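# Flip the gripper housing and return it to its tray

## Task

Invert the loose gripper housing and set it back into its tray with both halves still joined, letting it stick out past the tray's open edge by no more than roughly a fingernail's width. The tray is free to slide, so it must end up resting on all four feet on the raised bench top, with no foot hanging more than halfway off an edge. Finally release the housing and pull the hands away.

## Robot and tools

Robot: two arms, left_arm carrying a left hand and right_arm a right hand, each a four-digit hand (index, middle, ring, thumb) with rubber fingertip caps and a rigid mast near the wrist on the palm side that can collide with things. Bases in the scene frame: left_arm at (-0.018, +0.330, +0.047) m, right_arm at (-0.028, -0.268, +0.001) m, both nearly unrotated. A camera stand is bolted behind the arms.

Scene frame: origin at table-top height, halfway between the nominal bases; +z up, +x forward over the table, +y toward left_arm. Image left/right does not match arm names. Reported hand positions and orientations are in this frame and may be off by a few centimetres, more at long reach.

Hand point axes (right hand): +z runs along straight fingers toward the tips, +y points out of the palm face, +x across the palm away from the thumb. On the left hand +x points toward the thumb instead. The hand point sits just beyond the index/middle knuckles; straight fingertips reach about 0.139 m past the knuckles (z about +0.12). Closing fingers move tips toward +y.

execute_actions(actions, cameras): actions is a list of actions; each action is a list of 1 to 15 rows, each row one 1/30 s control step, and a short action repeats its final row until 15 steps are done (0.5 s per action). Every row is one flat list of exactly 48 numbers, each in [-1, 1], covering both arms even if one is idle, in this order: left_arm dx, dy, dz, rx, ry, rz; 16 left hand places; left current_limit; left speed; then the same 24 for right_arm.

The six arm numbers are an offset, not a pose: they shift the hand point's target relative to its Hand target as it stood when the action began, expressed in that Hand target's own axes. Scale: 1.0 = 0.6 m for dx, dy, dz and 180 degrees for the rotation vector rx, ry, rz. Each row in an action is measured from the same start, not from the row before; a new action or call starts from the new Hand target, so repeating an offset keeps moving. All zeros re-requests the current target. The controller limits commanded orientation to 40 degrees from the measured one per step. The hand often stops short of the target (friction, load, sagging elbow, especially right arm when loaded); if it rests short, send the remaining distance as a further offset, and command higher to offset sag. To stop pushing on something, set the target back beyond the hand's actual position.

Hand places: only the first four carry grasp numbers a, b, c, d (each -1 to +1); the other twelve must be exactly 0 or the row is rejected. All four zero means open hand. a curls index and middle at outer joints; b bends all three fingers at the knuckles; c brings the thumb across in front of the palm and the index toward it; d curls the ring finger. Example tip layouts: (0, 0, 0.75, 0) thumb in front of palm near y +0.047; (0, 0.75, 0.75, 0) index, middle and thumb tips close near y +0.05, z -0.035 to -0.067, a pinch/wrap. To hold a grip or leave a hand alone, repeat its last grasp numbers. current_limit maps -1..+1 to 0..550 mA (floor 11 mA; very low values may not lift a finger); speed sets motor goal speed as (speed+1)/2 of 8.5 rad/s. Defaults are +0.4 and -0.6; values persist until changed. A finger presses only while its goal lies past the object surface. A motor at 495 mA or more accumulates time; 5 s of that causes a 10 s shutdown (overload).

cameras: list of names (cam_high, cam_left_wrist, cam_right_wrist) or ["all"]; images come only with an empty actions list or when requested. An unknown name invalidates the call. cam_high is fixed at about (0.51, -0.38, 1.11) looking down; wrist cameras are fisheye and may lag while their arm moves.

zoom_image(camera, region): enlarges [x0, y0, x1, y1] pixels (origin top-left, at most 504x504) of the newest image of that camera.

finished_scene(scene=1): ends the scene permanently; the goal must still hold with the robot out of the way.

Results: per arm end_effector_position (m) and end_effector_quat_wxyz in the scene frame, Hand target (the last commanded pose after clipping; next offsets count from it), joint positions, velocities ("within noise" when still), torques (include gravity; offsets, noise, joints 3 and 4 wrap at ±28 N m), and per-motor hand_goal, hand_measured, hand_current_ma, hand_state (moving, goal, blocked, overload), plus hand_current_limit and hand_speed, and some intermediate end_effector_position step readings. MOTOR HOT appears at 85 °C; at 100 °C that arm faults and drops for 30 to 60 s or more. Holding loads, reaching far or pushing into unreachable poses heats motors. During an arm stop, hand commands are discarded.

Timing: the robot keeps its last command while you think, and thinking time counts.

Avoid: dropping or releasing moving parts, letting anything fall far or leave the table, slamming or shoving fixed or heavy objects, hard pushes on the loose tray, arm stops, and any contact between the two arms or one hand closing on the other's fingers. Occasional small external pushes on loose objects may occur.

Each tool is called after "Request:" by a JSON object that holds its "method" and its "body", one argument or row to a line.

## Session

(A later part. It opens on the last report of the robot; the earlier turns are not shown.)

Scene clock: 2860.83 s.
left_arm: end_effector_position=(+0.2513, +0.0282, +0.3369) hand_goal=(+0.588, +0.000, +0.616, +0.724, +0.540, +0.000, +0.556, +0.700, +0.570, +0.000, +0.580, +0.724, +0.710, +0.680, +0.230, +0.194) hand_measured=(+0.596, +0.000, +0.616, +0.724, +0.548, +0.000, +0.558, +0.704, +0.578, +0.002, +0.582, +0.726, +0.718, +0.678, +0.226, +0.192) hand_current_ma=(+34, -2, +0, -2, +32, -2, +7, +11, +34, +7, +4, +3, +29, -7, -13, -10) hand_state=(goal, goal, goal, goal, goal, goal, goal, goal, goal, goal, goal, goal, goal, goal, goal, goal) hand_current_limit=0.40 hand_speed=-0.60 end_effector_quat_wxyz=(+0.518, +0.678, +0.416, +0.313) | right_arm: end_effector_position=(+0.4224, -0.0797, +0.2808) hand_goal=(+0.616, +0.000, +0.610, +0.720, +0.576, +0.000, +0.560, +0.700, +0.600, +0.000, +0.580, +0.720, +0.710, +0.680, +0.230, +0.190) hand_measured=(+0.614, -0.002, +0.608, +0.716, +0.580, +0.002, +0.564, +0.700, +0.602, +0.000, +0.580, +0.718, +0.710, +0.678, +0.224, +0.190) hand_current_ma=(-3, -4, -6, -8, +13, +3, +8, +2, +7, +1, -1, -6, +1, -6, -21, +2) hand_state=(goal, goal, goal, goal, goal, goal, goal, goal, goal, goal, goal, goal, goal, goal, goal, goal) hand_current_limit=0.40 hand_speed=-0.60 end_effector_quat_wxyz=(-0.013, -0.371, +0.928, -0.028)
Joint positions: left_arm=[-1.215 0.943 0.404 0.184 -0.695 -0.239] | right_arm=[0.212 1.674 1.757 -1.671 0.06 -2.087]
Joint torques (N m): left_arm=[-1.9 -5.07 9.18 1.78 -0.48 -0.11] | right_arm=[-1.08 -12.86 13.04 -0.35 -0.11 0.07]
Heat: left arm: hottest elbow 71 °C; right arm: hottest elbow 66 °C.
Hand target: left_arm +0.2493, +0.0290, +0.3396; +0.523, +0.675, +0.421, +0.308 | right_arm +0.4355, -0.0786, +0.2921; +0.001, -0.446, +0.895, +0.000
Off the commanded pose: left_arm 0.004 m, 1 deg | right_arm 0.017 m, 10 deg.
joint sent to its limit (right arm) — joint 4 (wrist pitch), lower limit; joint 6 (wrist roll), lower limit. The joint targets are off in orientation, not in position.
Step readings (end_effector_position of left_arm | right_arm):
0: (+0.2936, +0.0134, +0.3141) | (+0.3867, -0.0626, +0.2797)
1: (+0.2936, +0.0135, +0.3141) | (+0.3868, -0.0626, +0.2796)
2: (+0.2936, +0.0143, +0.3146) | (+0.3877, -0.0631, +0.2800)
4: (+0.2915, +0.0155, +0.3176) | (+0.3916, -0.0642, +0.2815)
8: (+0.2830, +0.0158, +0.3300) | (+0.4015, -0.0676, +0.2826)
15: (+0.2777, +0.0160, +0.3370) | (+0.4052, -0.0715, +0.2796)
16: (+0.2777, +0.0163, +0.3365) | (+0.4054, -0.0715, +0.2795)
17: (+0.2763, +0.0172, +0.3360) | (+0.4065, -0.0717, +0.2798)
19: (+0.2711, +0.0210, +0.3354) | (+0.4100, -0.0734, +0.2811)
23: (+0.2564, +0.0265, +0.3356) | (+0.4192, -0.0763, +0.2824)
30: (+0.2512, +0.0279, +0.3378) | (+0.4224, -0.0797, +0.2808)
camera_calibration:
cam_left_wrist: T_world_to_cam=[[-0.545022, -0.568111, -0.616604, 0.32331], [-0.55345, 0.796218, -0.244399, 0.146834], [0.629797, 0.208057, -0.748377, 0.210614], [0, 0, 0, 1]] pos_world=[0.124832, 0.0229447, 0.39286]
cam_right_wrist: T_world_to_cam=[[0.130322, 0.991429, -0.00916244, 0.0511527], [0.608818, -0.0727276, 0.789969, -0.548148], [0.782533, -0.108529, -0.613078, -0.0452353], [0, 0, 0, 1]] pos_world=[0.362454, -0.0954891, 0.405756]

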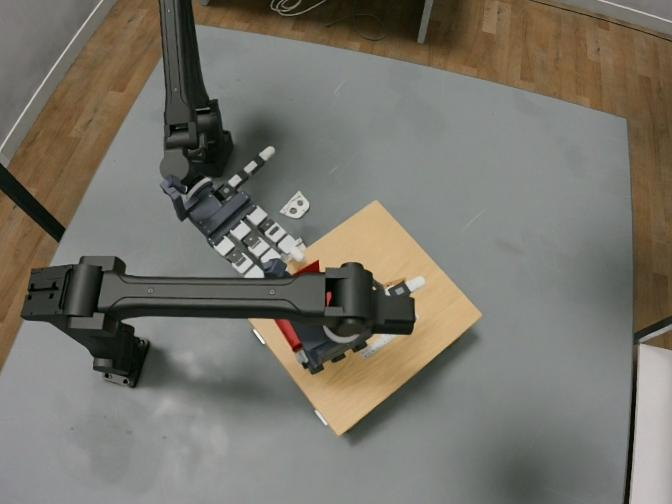

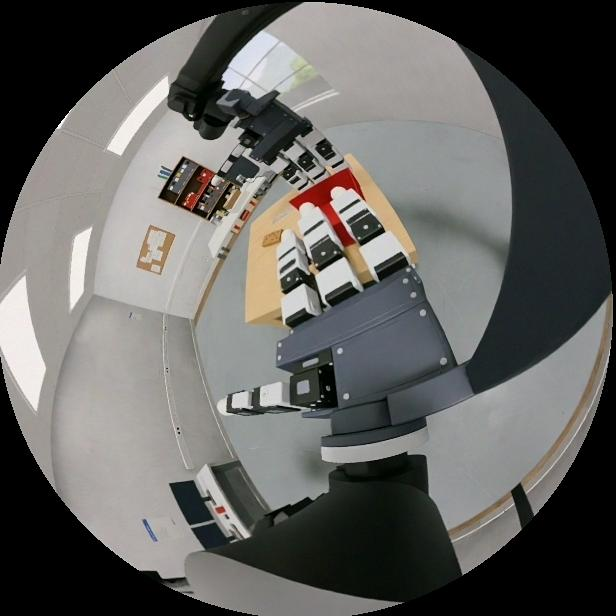

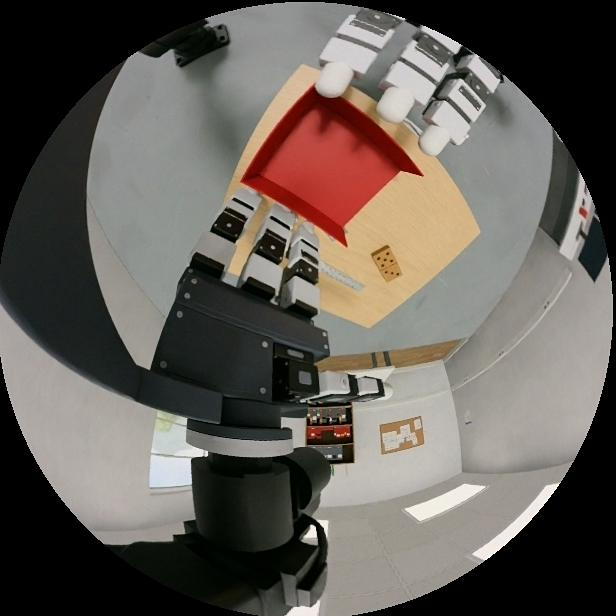

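Request:
{"method": "execute_actions", "body": {
  "actions": [
    [[0,0,-0.05,0,0,0,0,0.12,0,0,0,0,0,0,0,0,0,0,0,0,0,0,0.4,-0.6,-0.0058,-0.0328,0,0,0,0,0,0.1,0,0,0,0,0,0,0,0,0,0,0,0,0,0,0.4,-0.6]],
    [[0,0,0,0,0,0,0,0.12,0,0,0,0,0,0,0,0,0,0,0,0,0,0,0.4,-0.6,0,-0.02,-0.1,0,0,0,0,0.1,0,0,0,0,0,0,0,0,0,0,0,0,0,0,0.4,-0.6]],
    [[0,0,0,0,0,0,0,0.12,0,0,0,0,0,0,0,0,0,0,0,0,0,0,0.4,-0.6,0.08,0.08,-0.1,0,0,0,0,0.1,0,0,0,0,0,0,0,0,0,0,0,0,0,0,0.4,-0.6]]
  ],
  "cameras": ["all"]
}}

Request:
{"method": "zoom_image", "body": {
  "camera": "cam_high",
  "region": [200, 160, 420, 380]
}}

Request:
{"method": "zoom_image", "body": {
  "camera": "cam_right_wrist",
  "region": [150, 60, 450, 360]
}}

Scene clock: 2870.63 s.
left_arm: end_effector_position=(+0.2252, +0.0421, +0.3446) hand_goal=(+0.588, +0.000, +0.616, +0.724, +0.540, +0.000, +0.556, +0.700, +0.570, +0.000, +0.580, +0.724, +0.710, +0.680, +0.230, +0.194) hand_measured=(+0.596, +0.000, +0.616, +0.724, +0.548, +0.000, +0.558, +0.704, +0.578, +0.002, +0.582, +0.726, +0.718, +0.678, +0.226, +0.192) hand_current_ma=(+34, -2, +0, -2, +32, -2, +7, +11, +34, +6, +4, +3, +29, -7, -13, -10) hand_state=(goal, goal, goal, goal, goal, goal, goal, goal, goal, goal, goal, goal, goal, goal, goal, goal) hand_current_limit=0.40 hand_speed=-0.60 end_effector_quat_wxyz=(+0.518, +0.678, +0.416, +0.313) | right_arm: end_effector_position=(+0.3927, -0.1016, +0.4158) hand_goal=(+0.616, +0.000, +0.610, +0.720, +0.576, +0.000, +0.560, +0.700, +0.600, +0.000, +0.580, +0.720, +0.710, +0.680, +0.230, +0.190) hand_measured=(+0.614, -0.002, +0.608, +0.716, +0.578, +0.002, +0.562, +0.700, +0.602, +0.000, +0.580, +0.718, +0.710, +0.678, +0.224, +0.190) hand_current_ma=(-3, -4, -6, -8, +5, +3, +6, +2, +5, +1, -1, -6, +1, -6, -21, +2) hand_state=(goal, goal, goal, goal, goal, goal, goal, goal, goal, goal, goal, goal, goal, goal, goal, goal) hand_current_limit=0.40 hand_speed=-0.60 end_effector_quat_wxyz=(+0.139, -0.342, +0.929, -0.024)
Joint positions: left_arm=[-1.299 0.834 0.383 0.068 -0.774 -0.281] | right_arm=[0.157 1.448 1.835 -1.675 0.003 -2.087]
Joint torques (N m): left_arm=[-1.32 -3.55 9.74 1.62 -0.48 -0.07] | right_arm=[-1.2 -9.93 8.96 0.46 -0.24 0.1]
Heat: left arm: hottest elbow 67 °C; right arm: hottest elbow 66 °C.
Hand target: left_arm +0.2236, +0.0423, +0.3477; +0.523, +0.675, +0.420, +0.308 | right_arm +0.3955, -0.1045, +0.4121; +0.001, -0.446, +0.895, +0.000
Off the commanded pose: left_arm 0.003 m, 1 deg | right_arm 0.005 m, 20 deg.
joint sent to its limit (right arm) — joint 4 (wrist pitch), lower limit; joint 6 (wrist roll), lower limit. The joint targets are off in orientation, not in position.
Step readings (end_effector_position of left_arm | right_arm):
0: (+0.2513, +0.0283, +0.3369) | (+0.4224, -0.0797, +0.2808)
1: (+0.2512, +0.0285, +0.3369) | (+0.4225, -0.0797, +0.2809)
2: (+0.2497, +0.0294, +0.3370) | (+0.4232, -0.0802, +0.2813)
4: (+0.2447, +0.0336, +0.3377) | (+0.4273, -0.0813, +0.2825)
8: (+0.2306, +0.0396, +0.3439) | (+0.4362, -0.0845, +0.2835)
15: (+0.2253, +0.0417, +0.3460) | (+0.4397, -0.0886, +0.2809)
16: (+0.2253, +0.0418, +0.3456) | (+0.4398, -0.0886, +0.2811)
17: (+0.2253, +0.0419, +0.3454) | (+0.4406, -0.0885, +0.2826)
19: (+0.2252, +0.0420, +0.3450) | (+0.4440, -0.0887, +0.2881)
23: (+0.2252, +0.0421, +0.3448) | (+0.4523, -0.0904, +0.3084)
30: (+0.2252, +0.0421, +0.3446) | (+0.4555, -0.0945, +0.3307)
31: (+0.2252, +0.0421, +0.3446) | (+0.4554, -0.0942, +0.3315)
32: (+0.2252, +0.0421, +0.3446) | (+0.4540, -0.0938, +0.3341)
34: (+0.2252, +0.0421, +0.3446) | (+0.4474, -0.0937, +0.3396)
38: (+0.2252, +0.0421, +0.3446) | (+0.4221, -0.0970, +0.3715)
45: (+0.2252, +0.0421, +0.3446) | (+0.3897, -0.1017, +0.4253)
camera_calibration:
cam_left_wrist: T_world_to_cam=[[-0.545037, -0.568475, -0.616256, 0.321605], [-0.553482, 0.796064, -0.244825, 0.123383], [0.629756, 0.207648, -0.748525, 0.230001], [0, 0, 0, 1]] pos_world=[0.0987322, 0.0368445, 0.40056]
cam_right_wrist: T_world_to_cam=[[0.155969, 0.976189, 0.150759, -0.000120949], [0.360606, -0.198365, 0.911381, -0.604146], [0.919585, -0.0877823, -0.382958, -0.0890262], [0, 0, 0, 1]] pos_world=[0.299745, -0.127538, 0.516532]

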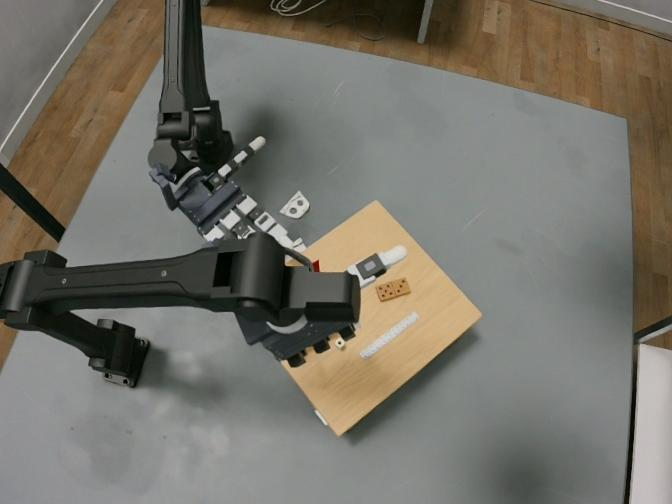

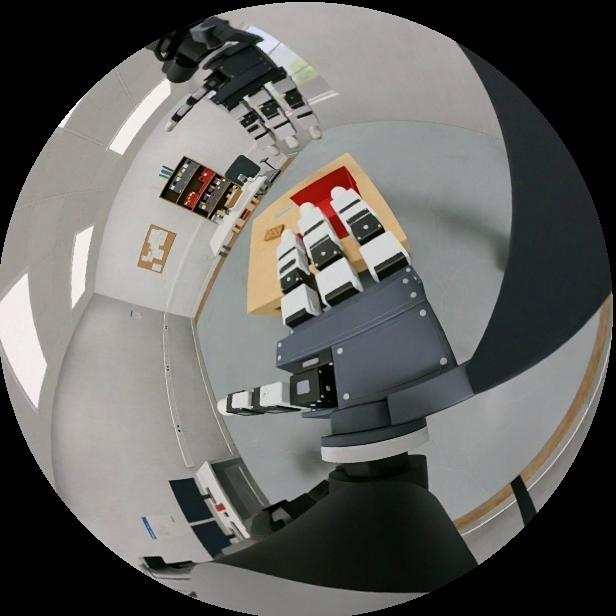

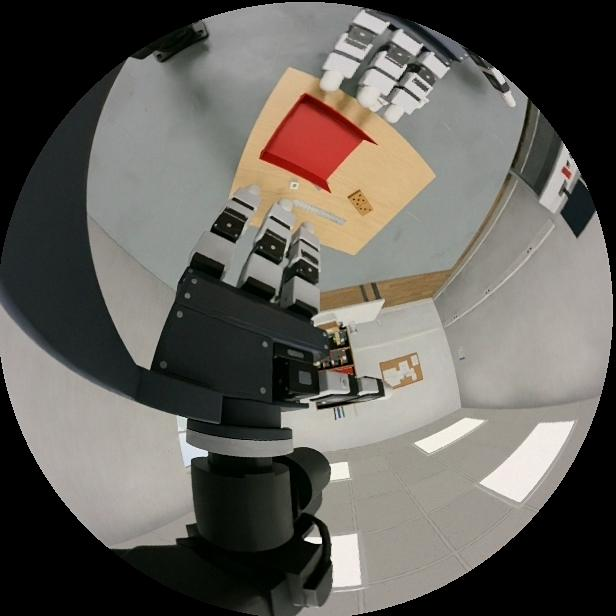

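Scaled by 2.291 from the camera's 672x504 image, which has a finer 960x720 frame.

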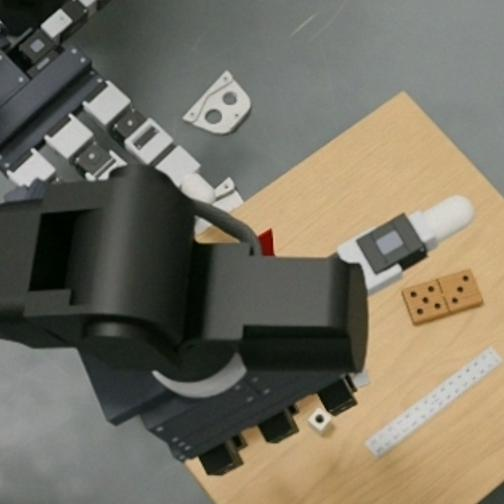

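Scaled by 1.680 from the camera's 616x616 image, which has a finer 880x880 frame.

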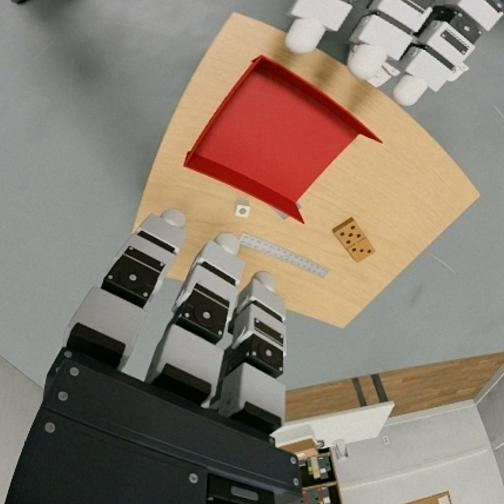

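Request:
{"method": "execute_actions", "body": {
  "actions": [
    [[0,0,-0.05,0,0,0,0,0.12,0,0,0,0,0,0,0,0,0,0,0,0,0,0,0.4,-0.6,0.0652,0.0866,0,0,0,0,0,0.1,0,0,0,0,0,0,0,0,0,0,0,0,0,0,0.4,-0.6]],
    [[0,0,-0.03,0,0,0,0,0.12,0,0,0,0,0,0,0,0,0,0,0,0,0,0,0.4,-0.6,0.0652,0.0866,0,0,0,0,0,0.1,0,0,0,0,0,0,0,0,0,0,0,0,0,0,0.4,-0.6]],
    [[0,0,0,0,0,0,0,0.12,0,0,0,0,0,0,0,0,0,0,0,0,0,0,0.4,-0.6,0.0652,0.0866,0,0,0,0,0,0.1,0,0,0,0,0,0,0,0,0,0,0,0,0,0,0.4,-0.6]]
  ],
  "cameras": ["all"]
}}

Request:
{"method": "zoom_image", "body": {
  "camera": "cam_high",
  "region": [220, 170, 420, 370]
}}

Scene clock: 2879.23 s.
left_arm: end_effector_position=(+0.1839, +0.0636, +0.3546) hand_goal=(+0.588, +0.000, +0.616, +0.724, +0.540, +0.000, +0.556, +0.700, +0.570, +0.000, +0.580, +0.724, +0.710, +0.680, +0.230, +0.194) hand_measured=(+0.596, +0.000, +0.616, +0.724, +0.548, +0.000, +0.558, +0.704, +0.578, +0.002, +0.582, +0.726, +0.718, +0.678, +0.226, +0.192) hand_current_ma=(+34, -2, +0, -2, +32, -2, +7, +11, +34, +6, +4, +3, +29, -7, -13, -10) hand_state=(goal, goal, goal, goal, goal, goal, goal, goal, goal, goal, goal, goal, goal, goal, goal, goal) hand_current_limit=0.40 hand_speed=-0.60 end_effector_quat_wxyz=(+0.516, +0.680, +0.416, +0.315) | right_arm: end_effector_position=(+0.2012, -0.1055, +0.4132) hand_goal=(+0.616, +0.000, +0.610, +0.720, +0.576, +0.000, +0.560, +0.700, +0.600, +0.000, +0.580, +0.720, +0.710, +0.680, +0.230, +0.190) hand_measured=(+0.616, -0.002, +0.608, +0.716, +0.578, +0.002, +0.562, +0.700, +0.602, +0.000, +0.580, +0.718, +0.710, +0.678, +0.224, +0.190) hand_current_ma=(-1, -4, -5, -7, +3, +3, +6, +2, +3, +1, -1, -6, +1, -6, -21, +2) hand_state=(goal, goal, goal, goal, goal, goal, goal, goal, goal, goal, goal, goal, goal, goal, goal, goal) hand_current_limit=0.40 hand_speed=-0.60 end_effector_quat_wxyz=(+0.178, -0.391, +0.903, -0.009)
Joint positions: left_arm=[-1.467 0.682 0.374 -0.159 -0.927 -0.384] | right_arm=[0.265 0.958 1.422 -1.677 -0.021 -2.087]
Joint torques (N m): left_arm=[-0.79 -2.43 10.47 1.51 -0.64 -0.07] | right_arm=[-0.26 -2.84 8.55 0.83 -0.19 0.09]
Heat: left arm: hottest elbow 65 °C; right arm: hottest elbow 65 °C.
Hand target: left_arm +0.1826, +0.0638, +0.3604; +0.523, +0.675, +0.420, +0.308 | right_arm +0.2004, -0.1045, +0.4120; +0.001, -0.446, +0.895, +0.000
Off the commanded pose: left_arm 0.006 m, 1 deg | right_arm 0.002 m, 21 deg.
joint sent to its limit (right arm) — joint 4 (wrist pitch), lower limit; joint 6 (wrist roll), lower limit. The joint targets are off in orientation, not in position.
Step readings (end_effector_position of left_arm | right_arm):
0: (+0.2252, +0.0421, +0.3446) | (+0.3928, -0.1018, +0.4158)
1: (+0.2251, +0.0425, +0.3445) | (+0.3926, -0.1018, +0.4150)
2: (+0.2238, +0.0436, +0.3447) | (+0.3908, -0.1021, +0.4132)
4: (+0.2185, +0.0476, +0.3458) | (+0.3794, -0.1035, +0.4045)
8: (+0.2051, +0.0524, +0.3528) | (+0.3538, -0.1042, +0.3957)
15: (+0.1995, +0.0550, +0.3530) | (+0.3350, -0.1045, +0.4123)
16: (+0.1994, +0.0554, +0.3527) | (+0.3336, -0.1048, +0.4132)
17: (+0.1984, +0.0562, +0.3522) | (+0.3303, -0.1044, +0.4125)
19: (+0.1952, +0.0588, +0.3526) | (+0.3165, -0.1048, +0.4053)
23: (+0.1868, +0.0612, +0.3563) | (+0.2873, -0.1040, +0.4001)
30: (+0.1839, +0.0630, +0.3556) | (+0.2684, -0.1051, +0.4150)
31: (+0.1840, +0.0632, +0.3553) | (+0.2673, -0.1052, +0.4152)
32: (+0.1839, +0.0632, +0.3552) | (+0.2645, -0.1043, +0.4138)
34: (+0.1839, +0.0633, +0.3549) | (+0.2517, -0.1039, +0.4057)
38: (+0.1839, +0.0634, +0.3547) | (+0.2223, -0.1026, +0.4007)
45: (+0.1839, +0.0636, +0.3546) | (+0.2022, -0.1056, +0.4156)
camera_calibration:
cam_left_wrist: T_world_to_cam=[[-0.544971, -0.565128, -0.619385, 0.318391], [-0.553711, 0.797294, -0.240264, 0.0842972], [0.629611, 0.212023, -0.747419, 0.258346], [0, 0, 0, 1]] pos_world=[0.0575325, 0.0579466, 0.410553]
cam_right_wrist: T_world_to_cam=[[0.0314513, 0.980174, 0.195627, 0.0408362], [0.321746, -0.195235, 0.926479, -0.531548], [0.946304, 0.0338033, -0.321507, 0.067877], [0, 0, 0, 1]] pos_world=[0.105507, -0.146098, 0.506302]

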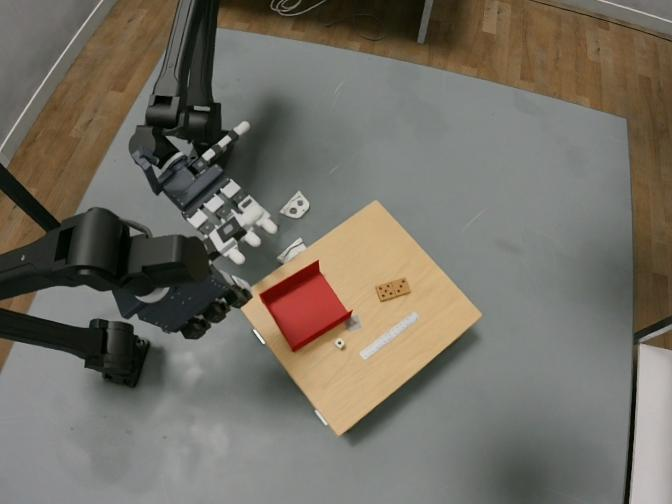

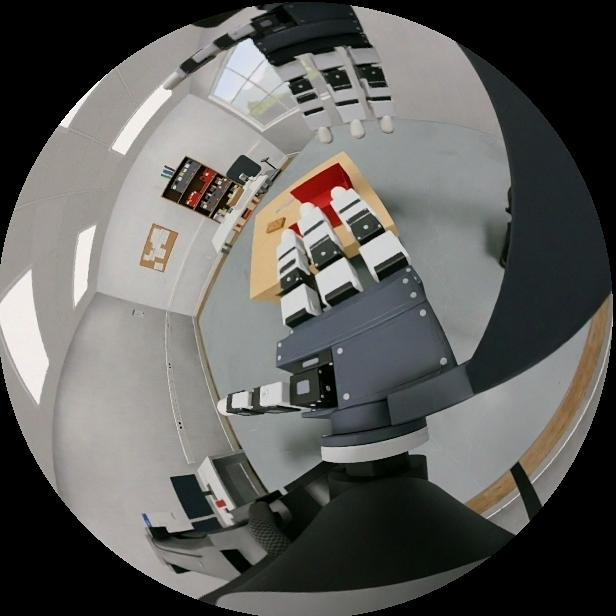

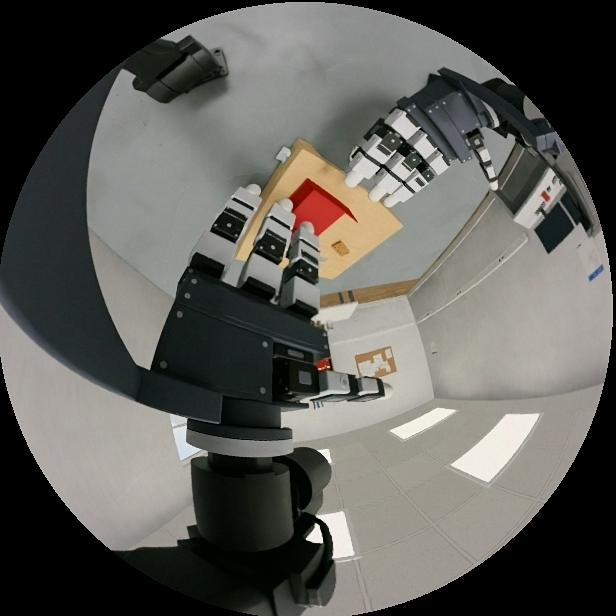

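Scaled by 2.520 from the camera's 672x504 image, which has a finer 960x720 frame.

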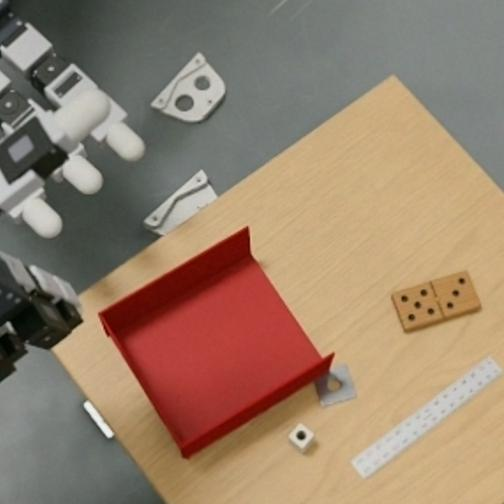

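Request:
{"method": "execute_actions", "body": {
  "actions": [
    [[0.0454,0.0231,0.0861,0.175,0,0,0,0.1,0,0,0,0,0,0,0,0,0,0,0,0,0,0,0.4,-0.6,0.04,-0.03,0,0,0,0.1,0,0.1,0,0,0,0,0,0,0,0,0,0,0,0,0,0,0.4,-0.6]],
    [[0.0454,0.0532,0.0735,0.175,0,0,0,0.1,0,0,0,0,0,0,0,0,0,0,0,0,0,0,0.4,-0.6,0.04,-0.03,0,0,0,0.1,0,0.1,0,0,0,0,0,0,0,0,0,0,0,0,0,0,0.4,-0.6]],
    [[0.0378,0.0712,0.0578,0,-0.0139,0.0652,0,0.1,0,0,0,0,0,0,0,0,0,0,0,0,0,0,0.4,-0.6,0,0,0,0,0,0,0,0.1,0,0,0,0,0,0,0,0,0,0,0,0,0,0,0.4,-0.6]],
    [[0,0,0,0,0,0,0,0.1,0,0,0,0,0,0,0,0,0,0,0,0,0,0,0.4,-0.6,0,0,0,0,0,0,0,0.1,0,0,0,0,0,0,0,0,0,0,0,0,0,0,0.4,-0.6]]
  ],
  "cameras": ["all"]
}}

Request:
{"method": "zoom_image", "body": {
  "camera": "cam_high",
  "region": [220, 160, 380, 320]
}}

Scene clock: 2955.03 s.
left_arm: end_effector_position=(+0.3422, +0.0698, +0.2996) hand_goal=(+0.616, +0.000, +0.610, +0.720, +0.576, +0.000, +0.560, +0.700, +0.600, +0.000, +0.580, +0.720, +0.710, +0.680, +0.230, +0.190) hand_measured=(+0.622, +0.000, +0.614, +0.722, +0.582, +0.000, +0.560, +0.704, +0.606, +0.000, +0.582, +0.722, +0.714, +0.678, +0.228, +0.190) hand_current_ma=(+19, -2, +11, +9, +21, -2, +0, +10, +19, +1, +4, +9, +16, -7, -12, +4) hand_state=(goal, goal, goal, goal, goal, goal, goal, goal, goal, goal, goal, goal, goal, goal, goal, goal) hand_current_limit=0.40 hand_speed=-0.60 end_effector_quat_wxyz=(+0.079, +0.897, +0.434, +0.024) | right_arm: end_effector_position=(+0.1903, -0.1617, +0.4122) hand_goal=(+0.616, +0.000, +0.610, +0.720, +0.576, +0.000, +0.560, +0.700, +0.600, +0.000, +0.580, +0.720, +0.710, +0.680, +0.230, +0.190) hand_measured=(+0.616, -0.002, +0.608, +0.716, +0.576, +0.000, +0.562, +0.700, +0.600, +0.000, +0.580, +0.718, +0.710, +0.678, +0.224, +0.190) hand_current_ma=(-1, -4, -5, -7, +0, +2, +5, +2, +0, +1, -1, -6, -1, -6, -21, +2) hand_state=(goal, goal, goal, goal, goal, goal, goal, goal, goal, goal, goal, goal, goal, goal, goal, goal) hand_current_limit=0.40 hand_speed=-0.60 end_effector_quat_wxyz=(+0.209, -0.165, +0.964, +0.012)
Joint positions: left_arm=[-0.675 1.175 1.117 -1.35 0.026 0.005] | right_arm=[-0.012 0.765 1.285 -1.677 -0.085 -1.872]
Joint torques (N m): left_arm=[-0.85 -7.06 13.41 1.03 0.05 0.21] | right_arm=[-1.44 -0.26 8.61 0.88 -0.31 0.22]
Heat: left arm: hottest elbow 61 °C; right arm: hottest elbow 57 °C.
Hand target: left_arm +0.3560, +0.0605, +0.3226; +0.100, +0.898, +0.428, +0.034 | right_arm +0.1911, -0.1630, +0.4119; +0.000, -0.148, +0.989, +0.000
Off the commanded pose: left_arm 0.028 m, 3 deg | right_arm 0.002 m, 24 deg.
joint sent to its limit (right arm) — joint 4 (wrist pitch), lower limit. The joint targets are off in orientation, not in position.
Step readings (end_effector_position of left_arm | right_arm):
0: (+0.1839, +0.0636, +0.3546) | (+0.2011, -0.1054, +0.4132)
1: (+0.1839, +0.0628, +0.3531) | (+0.2011, -0.1053, +0.4132)
2: (+0.1853, +0.0596, +0.3475) | (+0.2010, -0.1054, +0.4129)
4: (+0.1931, +0.0575, +0.3327) | (+0.2015, -0.1100, +0.4104)
8: (+0.2183, +0.0752, +0.3160) | (+0.2043, -0.1287, +0.4052)
15: (+0.2317, +0.0718, +0.3404) | (+0.2014, -0.1326, +0.4101)
16: (+0.2327, +0.0694, +0.3421) | (+0.2016, -0.1329, +0.4100)
17: (+0.2339, +0.0664, +0.3386) | (+0.2020, -0.1342, +0.4092)
19: (+0.2430, +0.0667, +0.3311) | (+0.2012, -0.1413, +0.4047)
23: (+0.2804, +0.0787, +0.3245) | (+0.1942, -0.1580, +0.4030)
30: (+0.2962, +0.0720, +0.3239) | (+0.1882, -0.1615, +0.4127)
31: (+0.2960, +0.0712, +0.3237) | (+0.1884, -0.1615, +0.4128)
32: (+0.2978, +0.0697, +0.3230) | (+0.1887, -0.1616, +0.4129)
34: (+0.3067, +0.0701, +0.3202) | (+0.1895, -0.1616, +0.4121)
38: (+0.3354, +0.0835, +0.3061) | (+0.1899, -0.1618, +0.4120)
45: (+0.3418, +0.0775, +0.2922) | (+0.1902, -0.1617, +0.4122)
46: (+0.3417, +0.0764, +0.2929) | (+0.1903, -0.1617, +0.4122)
47: (+0.3418, +0.0751, +0.2941) | (+0.1903, -0.1617, +0.4122)
49: (+0.3422, +0.0731, +0.2966) | (+0.1903, -0.1617, +0.4122)
53: (+0.3426, +0.0707, +0.2995) | (+0.1903, -0.1617, +0.4122)
60: (+0.3421, +0.0698, +0.2996) | (+0.1903, -0.1617, +0.4122)
camera_calibration:
cam_left_wrist: T_world_to_cam=[[-0.983281, -0.178276, -0.0370974, 0.322525], [-0.157614, 0.731213, 0.66369, -0.24798], [-0.091194, 0.658441, -0.747087, 0.331686], [0, 0, 0, 1]] pos_world=[0.308295, 0.020429, 0.424345]
cam_right_wrist: T_world_to_cam=[[0.442253, 0.831218, 0.336882, -0.0640365], [0.154099, -0.440447, 0.884455, -0.528537], [0.883553, -0.339239, -0.322879, 0.0319042], [0, 0, 0, 1]] pos_world=[0.0815781, -0.168741, 0.499341]

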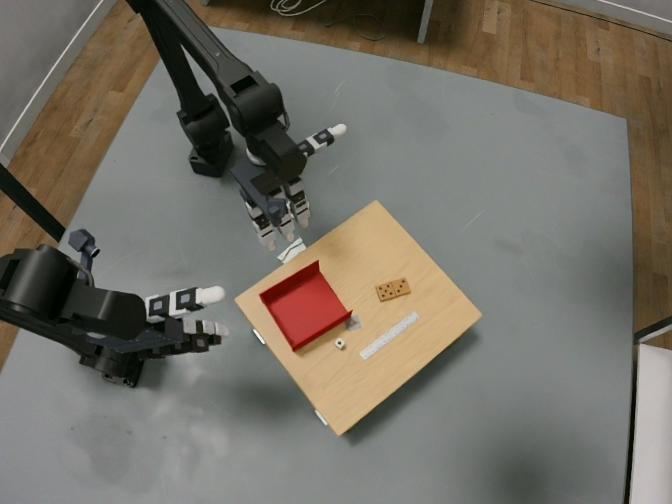

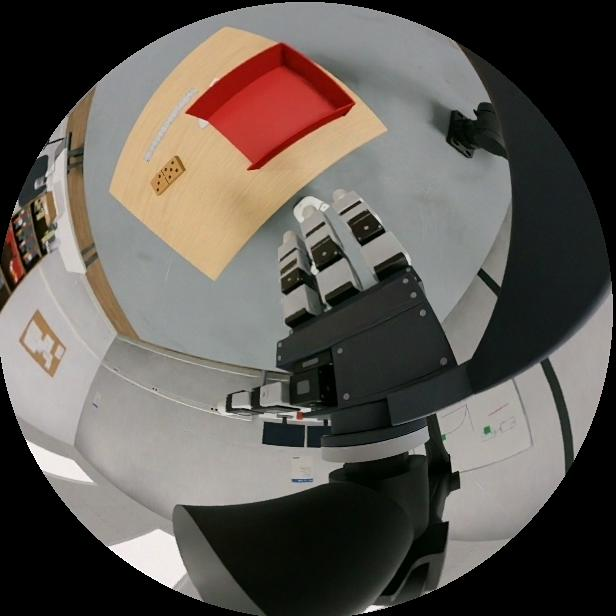

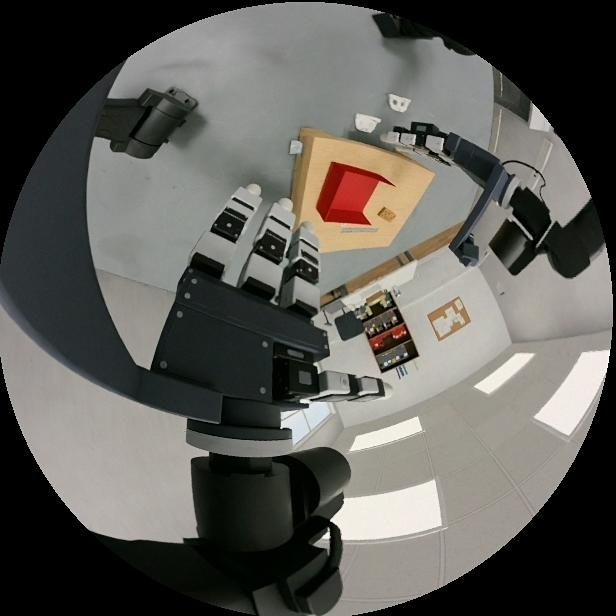

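Scaled by 3.150 from the camera's 672x504 image, which has a finer 960x720 frame.

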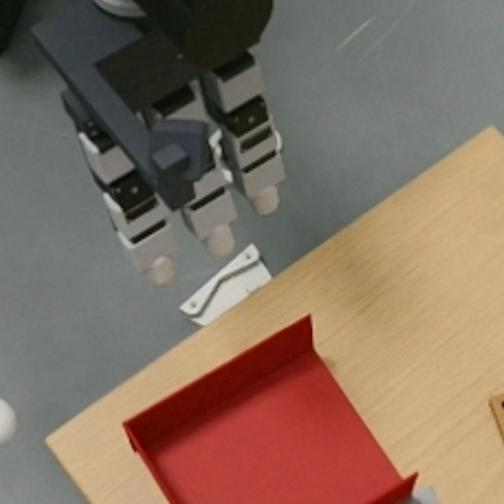

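Request:
{"method": "execute_actions", "body": {
  "actions": [
    [[-0.0012,-0.0316,0.0978,0,0,0,0,0.1,0,0,0,0,0,0,0,0,0,0,0,0,0,0,0.4,-0.6,0,0,0,0.2,0,0,0,0.1,0,0,0,0,0,0,0,0,0,0,0,0,0,0,0.4,-0.6]],
    [[-0.0012,-0.0316,0.0978,0,0,0,0,0.1,0,0,0,0,0,0,0,0,0,0,0,0,0,0,0.4,-0.6,0,0,0,0.2,0,0,0,0.1,0,0,0,0,0,0,0,0,0,0,0,0,0,0,0.4,-0.6]]
  ],
  "cameras": ["all"]
}}

Request:
{"method": "zoom_image", "body": {
  "camera": "cam_high",
  "region": [220, 160, 380, 320]
}}

Request:
{"method": "zoom_image", "body": {
  "camera": "cam_left_wrist",
  "region": [230, 130, 430, 330]
}}

Scene clock: 2980.83 s.
left_arm: end_effector_position=(+0.3400, +0.0714, +0.1958) hand_goal=(+0.616, +0.000, +0.610, +0.720, +0.576, +0.000, +0.560, +0.700, +0.600, +0.000, +0.580, +0.720, +0.710, +0.680, +0.230, +0.190) hand_measured=(+0.618, +0.000, +0.612, +0.722, +0.578, +0.000, +0.560, +0.704, +0.602, +0.000, +0.582, +0.722, +0.714, +0.678, +0.228, +0.190) hand_current_ma=(+8, -2, +9, +9, +9, -2, +0, +10, +9, +1, +4, +9, +12, -7, -12, +4) hand_state=(goal, goal, goal, goal, goal, goal, goal, goal, goal, goal, goal, goal, goal, goal, goal, goal) hand_current_limit=0.40 hand_speed=-0.60 end_effector_quat_wxyz=(+0.092, +0.896, +0.433, +0.031) | right_arm: end_effector_position=(+0.1950, -0.1628, +0.4116) hand_goal=(+0.616, +0.000, +0.610, +0.720, +0.576, +0.000, +0.560, +0.700, +0.600, +0.000, +0.580, +0.720, +0.710, +0.680, +0.230, +0.190) hand_measured=(+0.610, -0.002, +0.608, +0.718, +0.570, +0.000, +0.560, +0.700, +0.594, +0.000, +0.578, +0.718, +0.706, +0.678, +0.224, +0.190) hand_current_ma=(-16, -4, -3, -7, -14, +0, +0, +2, -17, +0, -2, -6, -13, -6, -20, +2) hand_state=(goal, goal, goal, goal, goal, goal, goal, goal, goal, goal, goal, goal, goal, goal, goal, goal) hand_current_limit=0.40 hand_speed=-0.60 end_effector_quat_wxyz=(+0.322, -0.317, +0.817, -0.357)
Joint positions: left_arm=[-0.675 1.211 0.857 -1.025 0.026 0.005] | right_arm=[0.779 0.745 1.278 -1.677 0.94 -1.719]
Joint torques (N m): left_arm=[-1.32 -7.65 9.39 1.13 0.01 0.13] | right_arm=[-0.09 -0.26 8.5 0.85 0.69 0.07]
Heat: left arm: hottest elbow 66 °C; right arm: hottest elbow 57 °C.
Hand target: left_arm +0.3433, +0.0650, +0.2000; +0.100, +0.898, +0.428, +0.034 | right_arm +0.1911, -0.1629, +0.4119; +0.110, -0.137, +0.808, -0.563
Off the commanded pose: left_arm 0.008 m, 1 deg | right_arm 0.004 m, 44 deg; orientation clipped.
joint sent to its limit (right arm) — joint 4 (wrist pitch), lower limit. The joint targets are off in orientation, not in position.
Step readings (end_effector_position of left_arm | right_arm):
0: (+0.3421, +0.0697, +0.2996) | (+0.1903, -0.1617, +0.4122)
1: (+0.3423, +0.0695, +0.2997) | (+0.1911, -0.1640, +0.4108)
2: (+0.3437, +0.0685, +0.2997) | (+0.1930, -0.1721, +0.4043)
4: (+0.3486, +0.0646, +0.2962) | (+0.1952, -0.1839, +0.3932)
8: (+0.3464, +0.0664, +0.2724) | (+0.1904, -0.1675, +0.3902)
15: (+0.3450, +0.0675, +0.2590) | (+0.1917, -0.1648, +0.3907)
16: (+0.3455, +0.0670, +0.2589) | (+0.1927, -0.1664, +0.3908)
17: (+0.3466, +0.0662, +0.2569) | (+0.1960, -0.1727, +0.3913)
19: (+0.3480, +0.0651, +0.2468) | (+0.2005, -0.1777, +0.3952)
23: (+0.3385, +0.0725, +0.2108) | (+0.1963, -0.1657, +0.4057)
30: (+0.3389, +0.0722, +0.1950) | (+0.1957, -0.1629, +0.4140)
camera_calibration:
cam_left_wrist: T_world_to_cam=[[-0.982305, -0.178394, -0.0570392, 0.320482], [-0.172515, 0.743264, 0.646372, -0.173017], [-0.0729136, 0.644774, -0.760887, 0.250414], [0, 0, 0, 1]] pos_world=[0.303222, 0.0243083, 0.32065]
cam_right_wrist: T_world_to_cam=[[0.237861, 0.94296, -0.232915, 0.227544], [-0.236322, 0.288775, 0.927772, -0.352189], [0.942112, -0.165638, 0.29153, -0.208796], [0, 0, 0, 1]] pos_world=[0.0593553, -0.147446, 0.44062]

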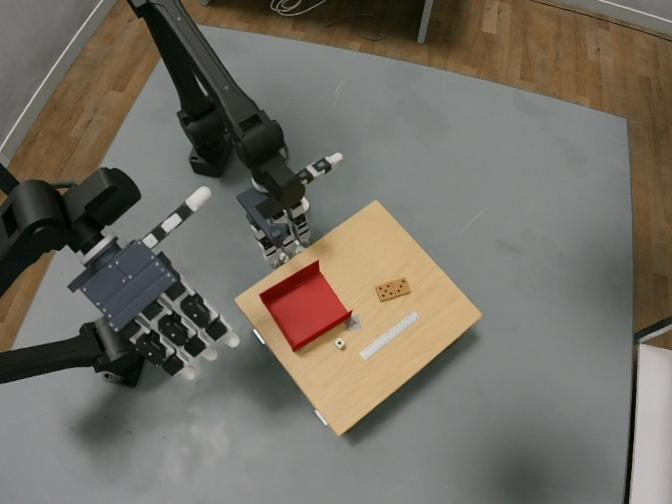

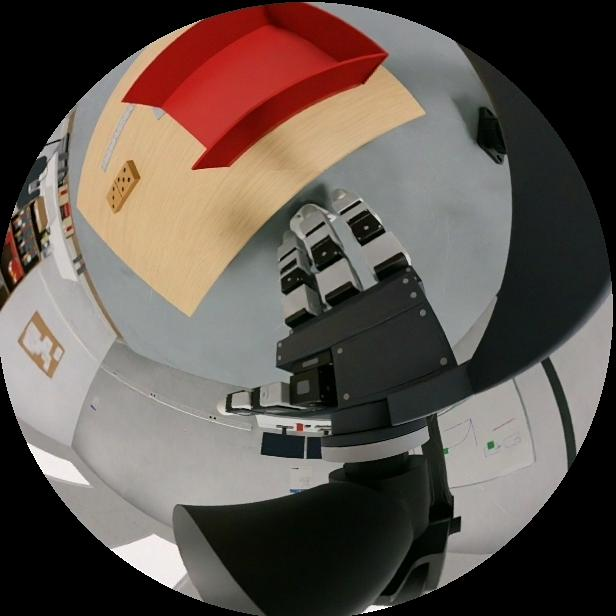

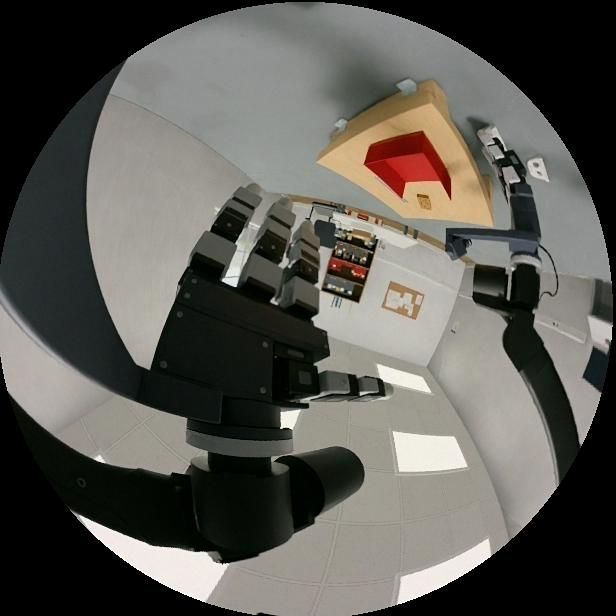

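Scaled by 3.150 from the camera's 672x504 image, which has a finer 960x720 frame.

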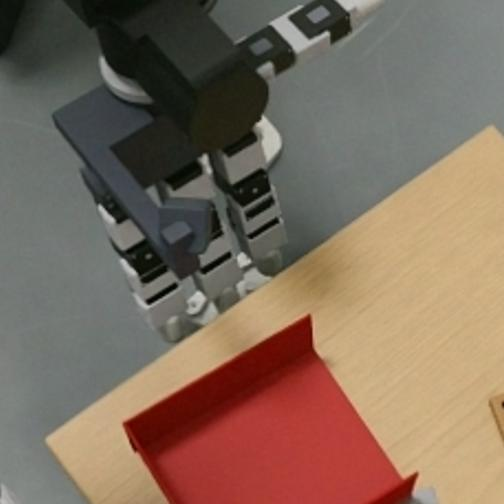

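Scaled by 2.520 from the camera's 616x616 image, which has a finer 880x880 frame.

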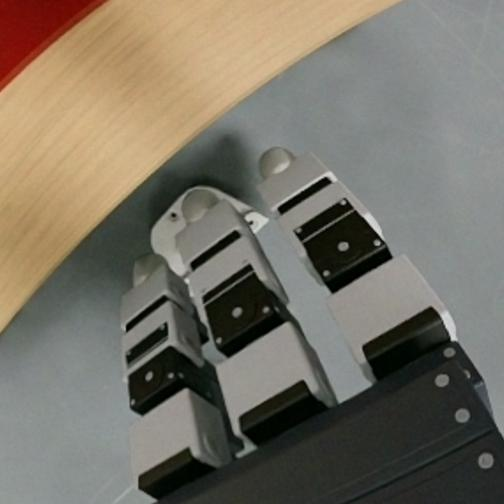

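Request:
{"method": "execute_actions", "body": {
  "actions": [
    [[-0.0225,0.002,0.06,0,0,0,0,0.1,0,0,0,0,0,0,0,0,0,0,0,0,0,0,0.4,-0.6,0,0,0,0,0,0,0,0.1,0,0,0,0,0,0,0,0,0,0,0,0,0,0,0.4,-0.6]]
  ],
  "cameras": ["all"]
}}

Request:
{"method": "zoom_image", "body": {
  "camera": "cam_high",
  "region": [250, 190, 350, 290]
}}

Request:
{"method": "zoom_image", "body": {
  "camera": "cam_left_wrist",
  "region": [230, 130, 430, 330]
}}

Scene clock: 2993.20 s.
left_arm: end_effector_position=(+0.3376, +0.0512, +0.1646) hand_goal=(+0.616, +0.000, +0.610, +0.720, +0.576, +0.000, +0.560, +0.700, +0.600, +0.000, +0.580, +0.720, +0.710, +0.680, +0.230, +0.190) hand_measured=(+0.618, +0.000, +0.612, +0.722, +0.578, +0.000, +0.560, +0.704, +0.602, +0.000, +0.582, +0.722, +0.714, +0.678, +0.228, +0.190) hand_current_ma=(+8, -2, +9, +9, +9, -2, +0, +10, +9, +1, +4, +9, +12, -7, -12, +4) hand_state=(goal, goal, goal, goal, goal, goal, goal, goal, goal, goal, goal, goal, goal, goal, goal, goal) hand_current_limit=0.40 hand_speed=-0.60 end_effector_quat_wxyz=(+0.095, +0.901, +0.422, +0.031) | right_arm: end_effector_position=(+0.1947, -0.1629, +0.4120) hand_goal=(+0.616, +0.000, +0.610, +0.720, +0.576, +0.000, +0.560, +0.700, +0.600, +0.000, +0.580, +0.720, +0.710, +0.680, +0.230, +0.190) hand_measured=(+0.610, -0.002, +0.608, +0.718, +0.570, +0.000, +0.560, +0.700, +0.594, +0.000, +0.578, +0.718, +0.706, +0.678, +0.224, +0.190) hand_current_ma=(-16, -4, -3, -7, -14, +0, +0, +2, -17, +0, -2, -6, -13, -6, -20, +2) hand_state=(goal, goal, goal, goal, goal, goal, goal, goal, goal, goal, goal, goal, goal, goal, goal, goal) hand_current_limit=0.40 hand_speed=-0.60 end_effector_quat_wxyz=(+0.323, -0.321, +0.813, -0.361)
Joint positions: left_arm=[-0.719 1.275 0.819 -0.915 0.022 -0.015] | right_arm=[0.786 0.745 1.278 -1.677 0.949 -1.727]
Joint torques (N m): left_arm=[-1.61 -8.64 8.65 1.31 -0.22 -0.16] | right_arm=[-0.38 -0.38 8.29 0.83 0.73 0.07]
Heat: left arm: hottest elbow 63 °C; right arm: hottest elbow 57 °C.
Hand target: left_arm +0.3410, +0.0482, +0.1654; +0.100, +0.898, +0.428, +0.034 | right_arm +0.1910, -0.1629, +0.4119; +0.110, -0.137, +0.808, -0.563
Off the commanded pose: left_arm 0.004 m, 1 deg | right_arm 0.004 m, 40 deg.
joint sent to its limit (right arm) — joint 4 (wrist pitch), lower limit. The joint targets are off in orientation, not in position.
Step readings (end_effector_position of left_arm | right_arm):
0: (+0.3400, +0.0714, +0.1958) | (+0.1950, -0.1628, +0.4115)
1: (+0.3401, +0.0711, +0.1960) | (+0.1949, -0.1628, +0.4115)
2: (+0.3403, +0.0694, +0.1957) | (+0.1949, -0.1628, +0.4116)
4: (+0.3422, +0.0638, +0.1936) | (+0.1950, -0.1629, +0.4118)
8: (+0.3395, +0.0539, +0.1782) | (+0.1949, -0.1629, +0.4120)
15: (+0.3368, +0.0515, +0.1641) | (+0.1948, -0.1629, +0.4120)
camera_calibration:
cam_left_wrist: T_world_to_cam=[[-0.985777, -0.156204, -0.0619958, 0.313557], [-0.159195, 0.749732, 0.642308, -0.142384], [-0.0538505, 0.643042, -0.763935, 0.233603], [0, 0, 0, 1]] pos_world=[0.29901, 0.00551225, 0.289352]
cam_right_wrist: T_world_to_cam=[[0.231557, 0.941898, -0.243331, 0.233261], [-0.241903, 0.298022, 0.923399, -0.348229], [0.942265, -0.154957, 0.296857, -0.209175], [0, 0, 0, 1]] pos_world=[0.0588469, -0.148342, 0.440409]

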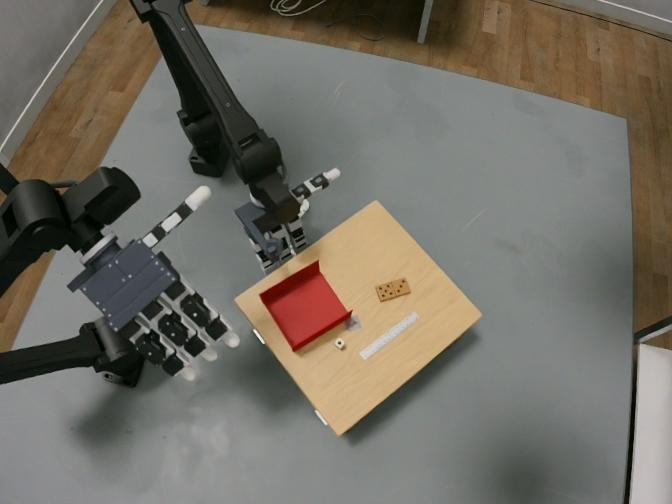

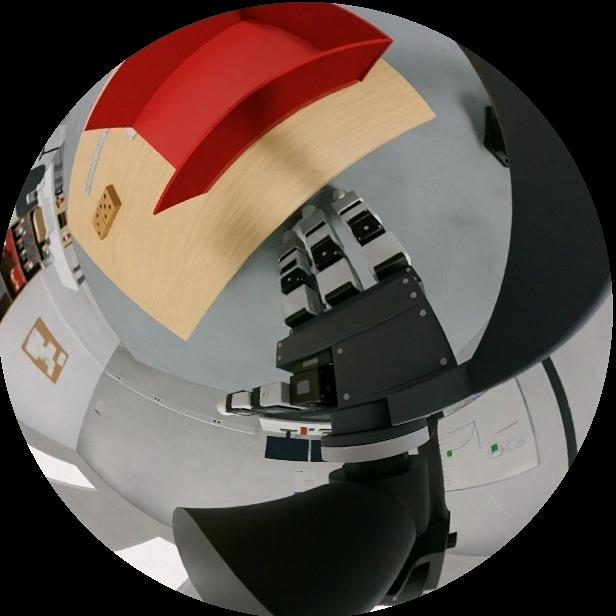

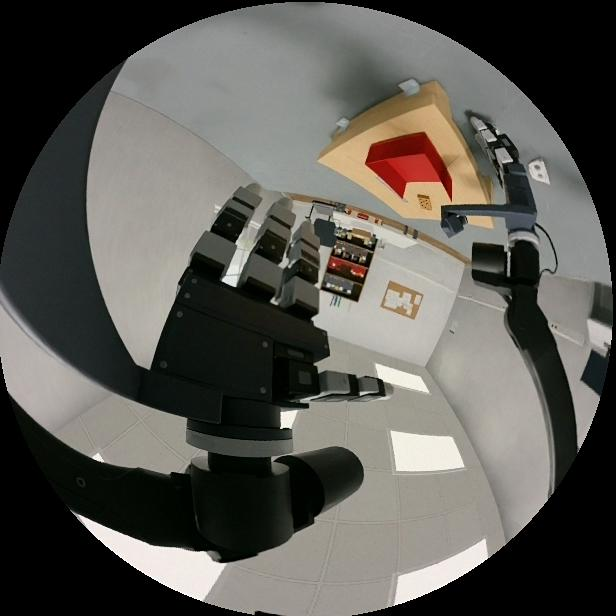

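Scaled by 5.040 from the camera's 672x504 image, which has a finer 960x720 frame.

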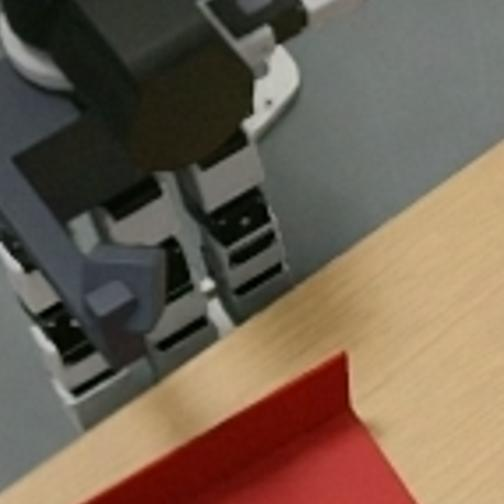

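Scaled by 2.520 from the camera's 616x616 image, which has a finer 880x880 frame.

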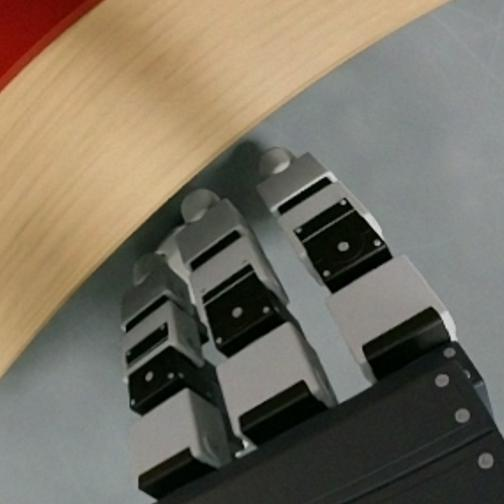

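Request:
{"method": "execute_actions", "body": {
  "actions": [
    [[0,-0.0105,0.051,0,0,0,0,0.1,0,0,0,0,0,0,0,0,0,0,0,0,0,0,0.4,-0.6,0,0,0,0,0,0,0,0.1,0,0,0,0,0,0,0,0,0,0,0,0,0,0,0.4,-0.6]]
  ],
  "cameras": ["cam_left_wrist"]
}}

Request:
{"method": "zoom_image", "body": {
  "camera": "cam_left_wrist",
  "region": [230, 130, 430, 330]
}}

Scene clock: 2996.90 s.
left_arm: end_effector_position=(+0.3399, +0.0500, +0.1381) hand_goal=(+0.616, +0.000, +0.610, +0.720, +0.576, +0.000, +0.560, +0.700, +0.600, +0.000, +0.580, +0.720, +0.710, +0.680, +0.230, +0.190) hand_measured=(+0.612, +0.000, +0.606, +0.716, +0.578, +0.000, +0.560, +0.704, +0.602, +0.000, +0.582, +0.722, +0.712, +0.678, +0.228, +0.190) hand_current_ma=(-11, -2, -15, -11, +10, -2, +0, +10, +9, +1, +4, +9, +10, -7, -13, +3) hand_state=(goal, goal, goal, goal, goal, goal, goal, goal, goal, goal, goal, goal, goal, goal, goal, goal) hand_current_limit=0.40 hand_speed=-0.60 end_effector_quat_wxyz=(+0.100, +0.900, +0.423, +0.034) | right_arm: end_effector_position=(+0.1948, -0.1630, +0.4120) hand_goal=(+0.616, +0.000, +0.610, +0.720, +0.576, +0.000, +0.560, +0.700, +0.600, +0.000, +0.580, +0.720, +0.710, +0.680, +0.230, +0.190) hand_measured=(+0.610, -0.002, +0.608, +0.718, +0.570, +0.000, +0.560, +0.700, +0.594, +0.000, +0.578, +0.718, +0.706, +0.678, +0.224, +0.190) hand_current_ma=(-16, -4, -3, -7, -14, +0, +0, +2, -17, +0, -2, -6, -13, -6, -20, +2) hand_state=(goal, goal, goal, goal, goal, goal, goal, goal, goal, goal, goal, goal, goal, goal, goal, goal) hand_current_limit=0.40 hand_speed=-0.60 end_effector_quat_wxyz=(+0.323, -0.322, +0.813, -0.361)
Joint positions: left_arm=[-0.719 1.318 0.773 -0.816 0.019 -0.018] | right_arm=[0.786 0.745 1.278 -1.677 0.95 -1.727]
Joint torques (N m): left_arm=[-1.32 -8.29 7.95 1.26 -0.09 -0.07] | right_arm=[-0.38 -0.79 8.4 0.84 0.74 0.07]
Heat: left arm: hottest elbow 62 °C; right arm: hottest elbow 57 °C.
Hand target: left_arm +0.3406, +0.0475, +0.1342; +0.100, +0.898, +0.428, +0.034 | right_arm +0.1911, -0.1630, +0.4119; +0.110, -0.137, +0.808, -0.563
Off the commanded pose: left_arm 0.005 m, 1 deg | right_arm 0.004 m, 40 deg.
joint sent to its limit (right arm) — joint 4 (wrist pitch), lower limit. The joint targets are off in orientation, not in position.
Step readings (end_effector_position of left_arm | right_arm):
0: (+0.3376, +0.0512, +0.1646) | (+0.1947, -0.1629, +0.4120)
1: (+0.3377, +0.0511, +0.1645) | (+0.1947, -0.1629, +0.4120)
2: (+0.3383, +0.0506, +0.1641) | (+0.1947, -0.1629, +0.4120)
4: (+0.3402, +0.0490, +0.1615) | (+0.1947, -0.1629, +0.4120)
8: (+0.3410, +0.0489, +0.1486) | (+0.1947, -0.1629, +0.4120)
15: (+0.3396, +0.0502, +0.1378) | (+0.1948, -0.1630, +0.4120)
camera_calibration:
cam_left_wrist: T_world_to_cam=[[-0.984734, -0.159286, -0.0701902, 0.314962], [-0.167155, 0.752855, 0.636607, -0.120762], [-0.0485594, 0.638621, -0.767988, 0.213242], [0, 0, 0, 1]] pos_world=[0.300323, 0.00490478, 0.262752]
Images, in order (width x height): cam_left_wrist 616x616.

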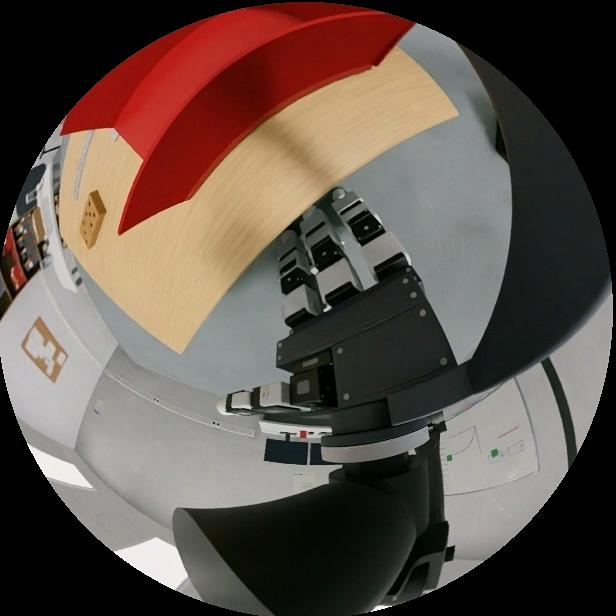

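Scaled by 2.520 from the camera's 616x616 image, which has a finer 880x880 frame.

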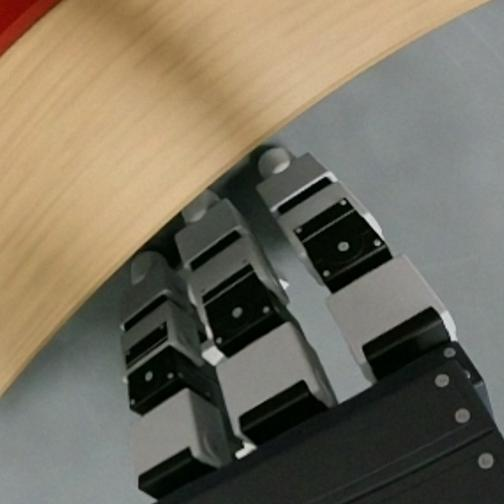

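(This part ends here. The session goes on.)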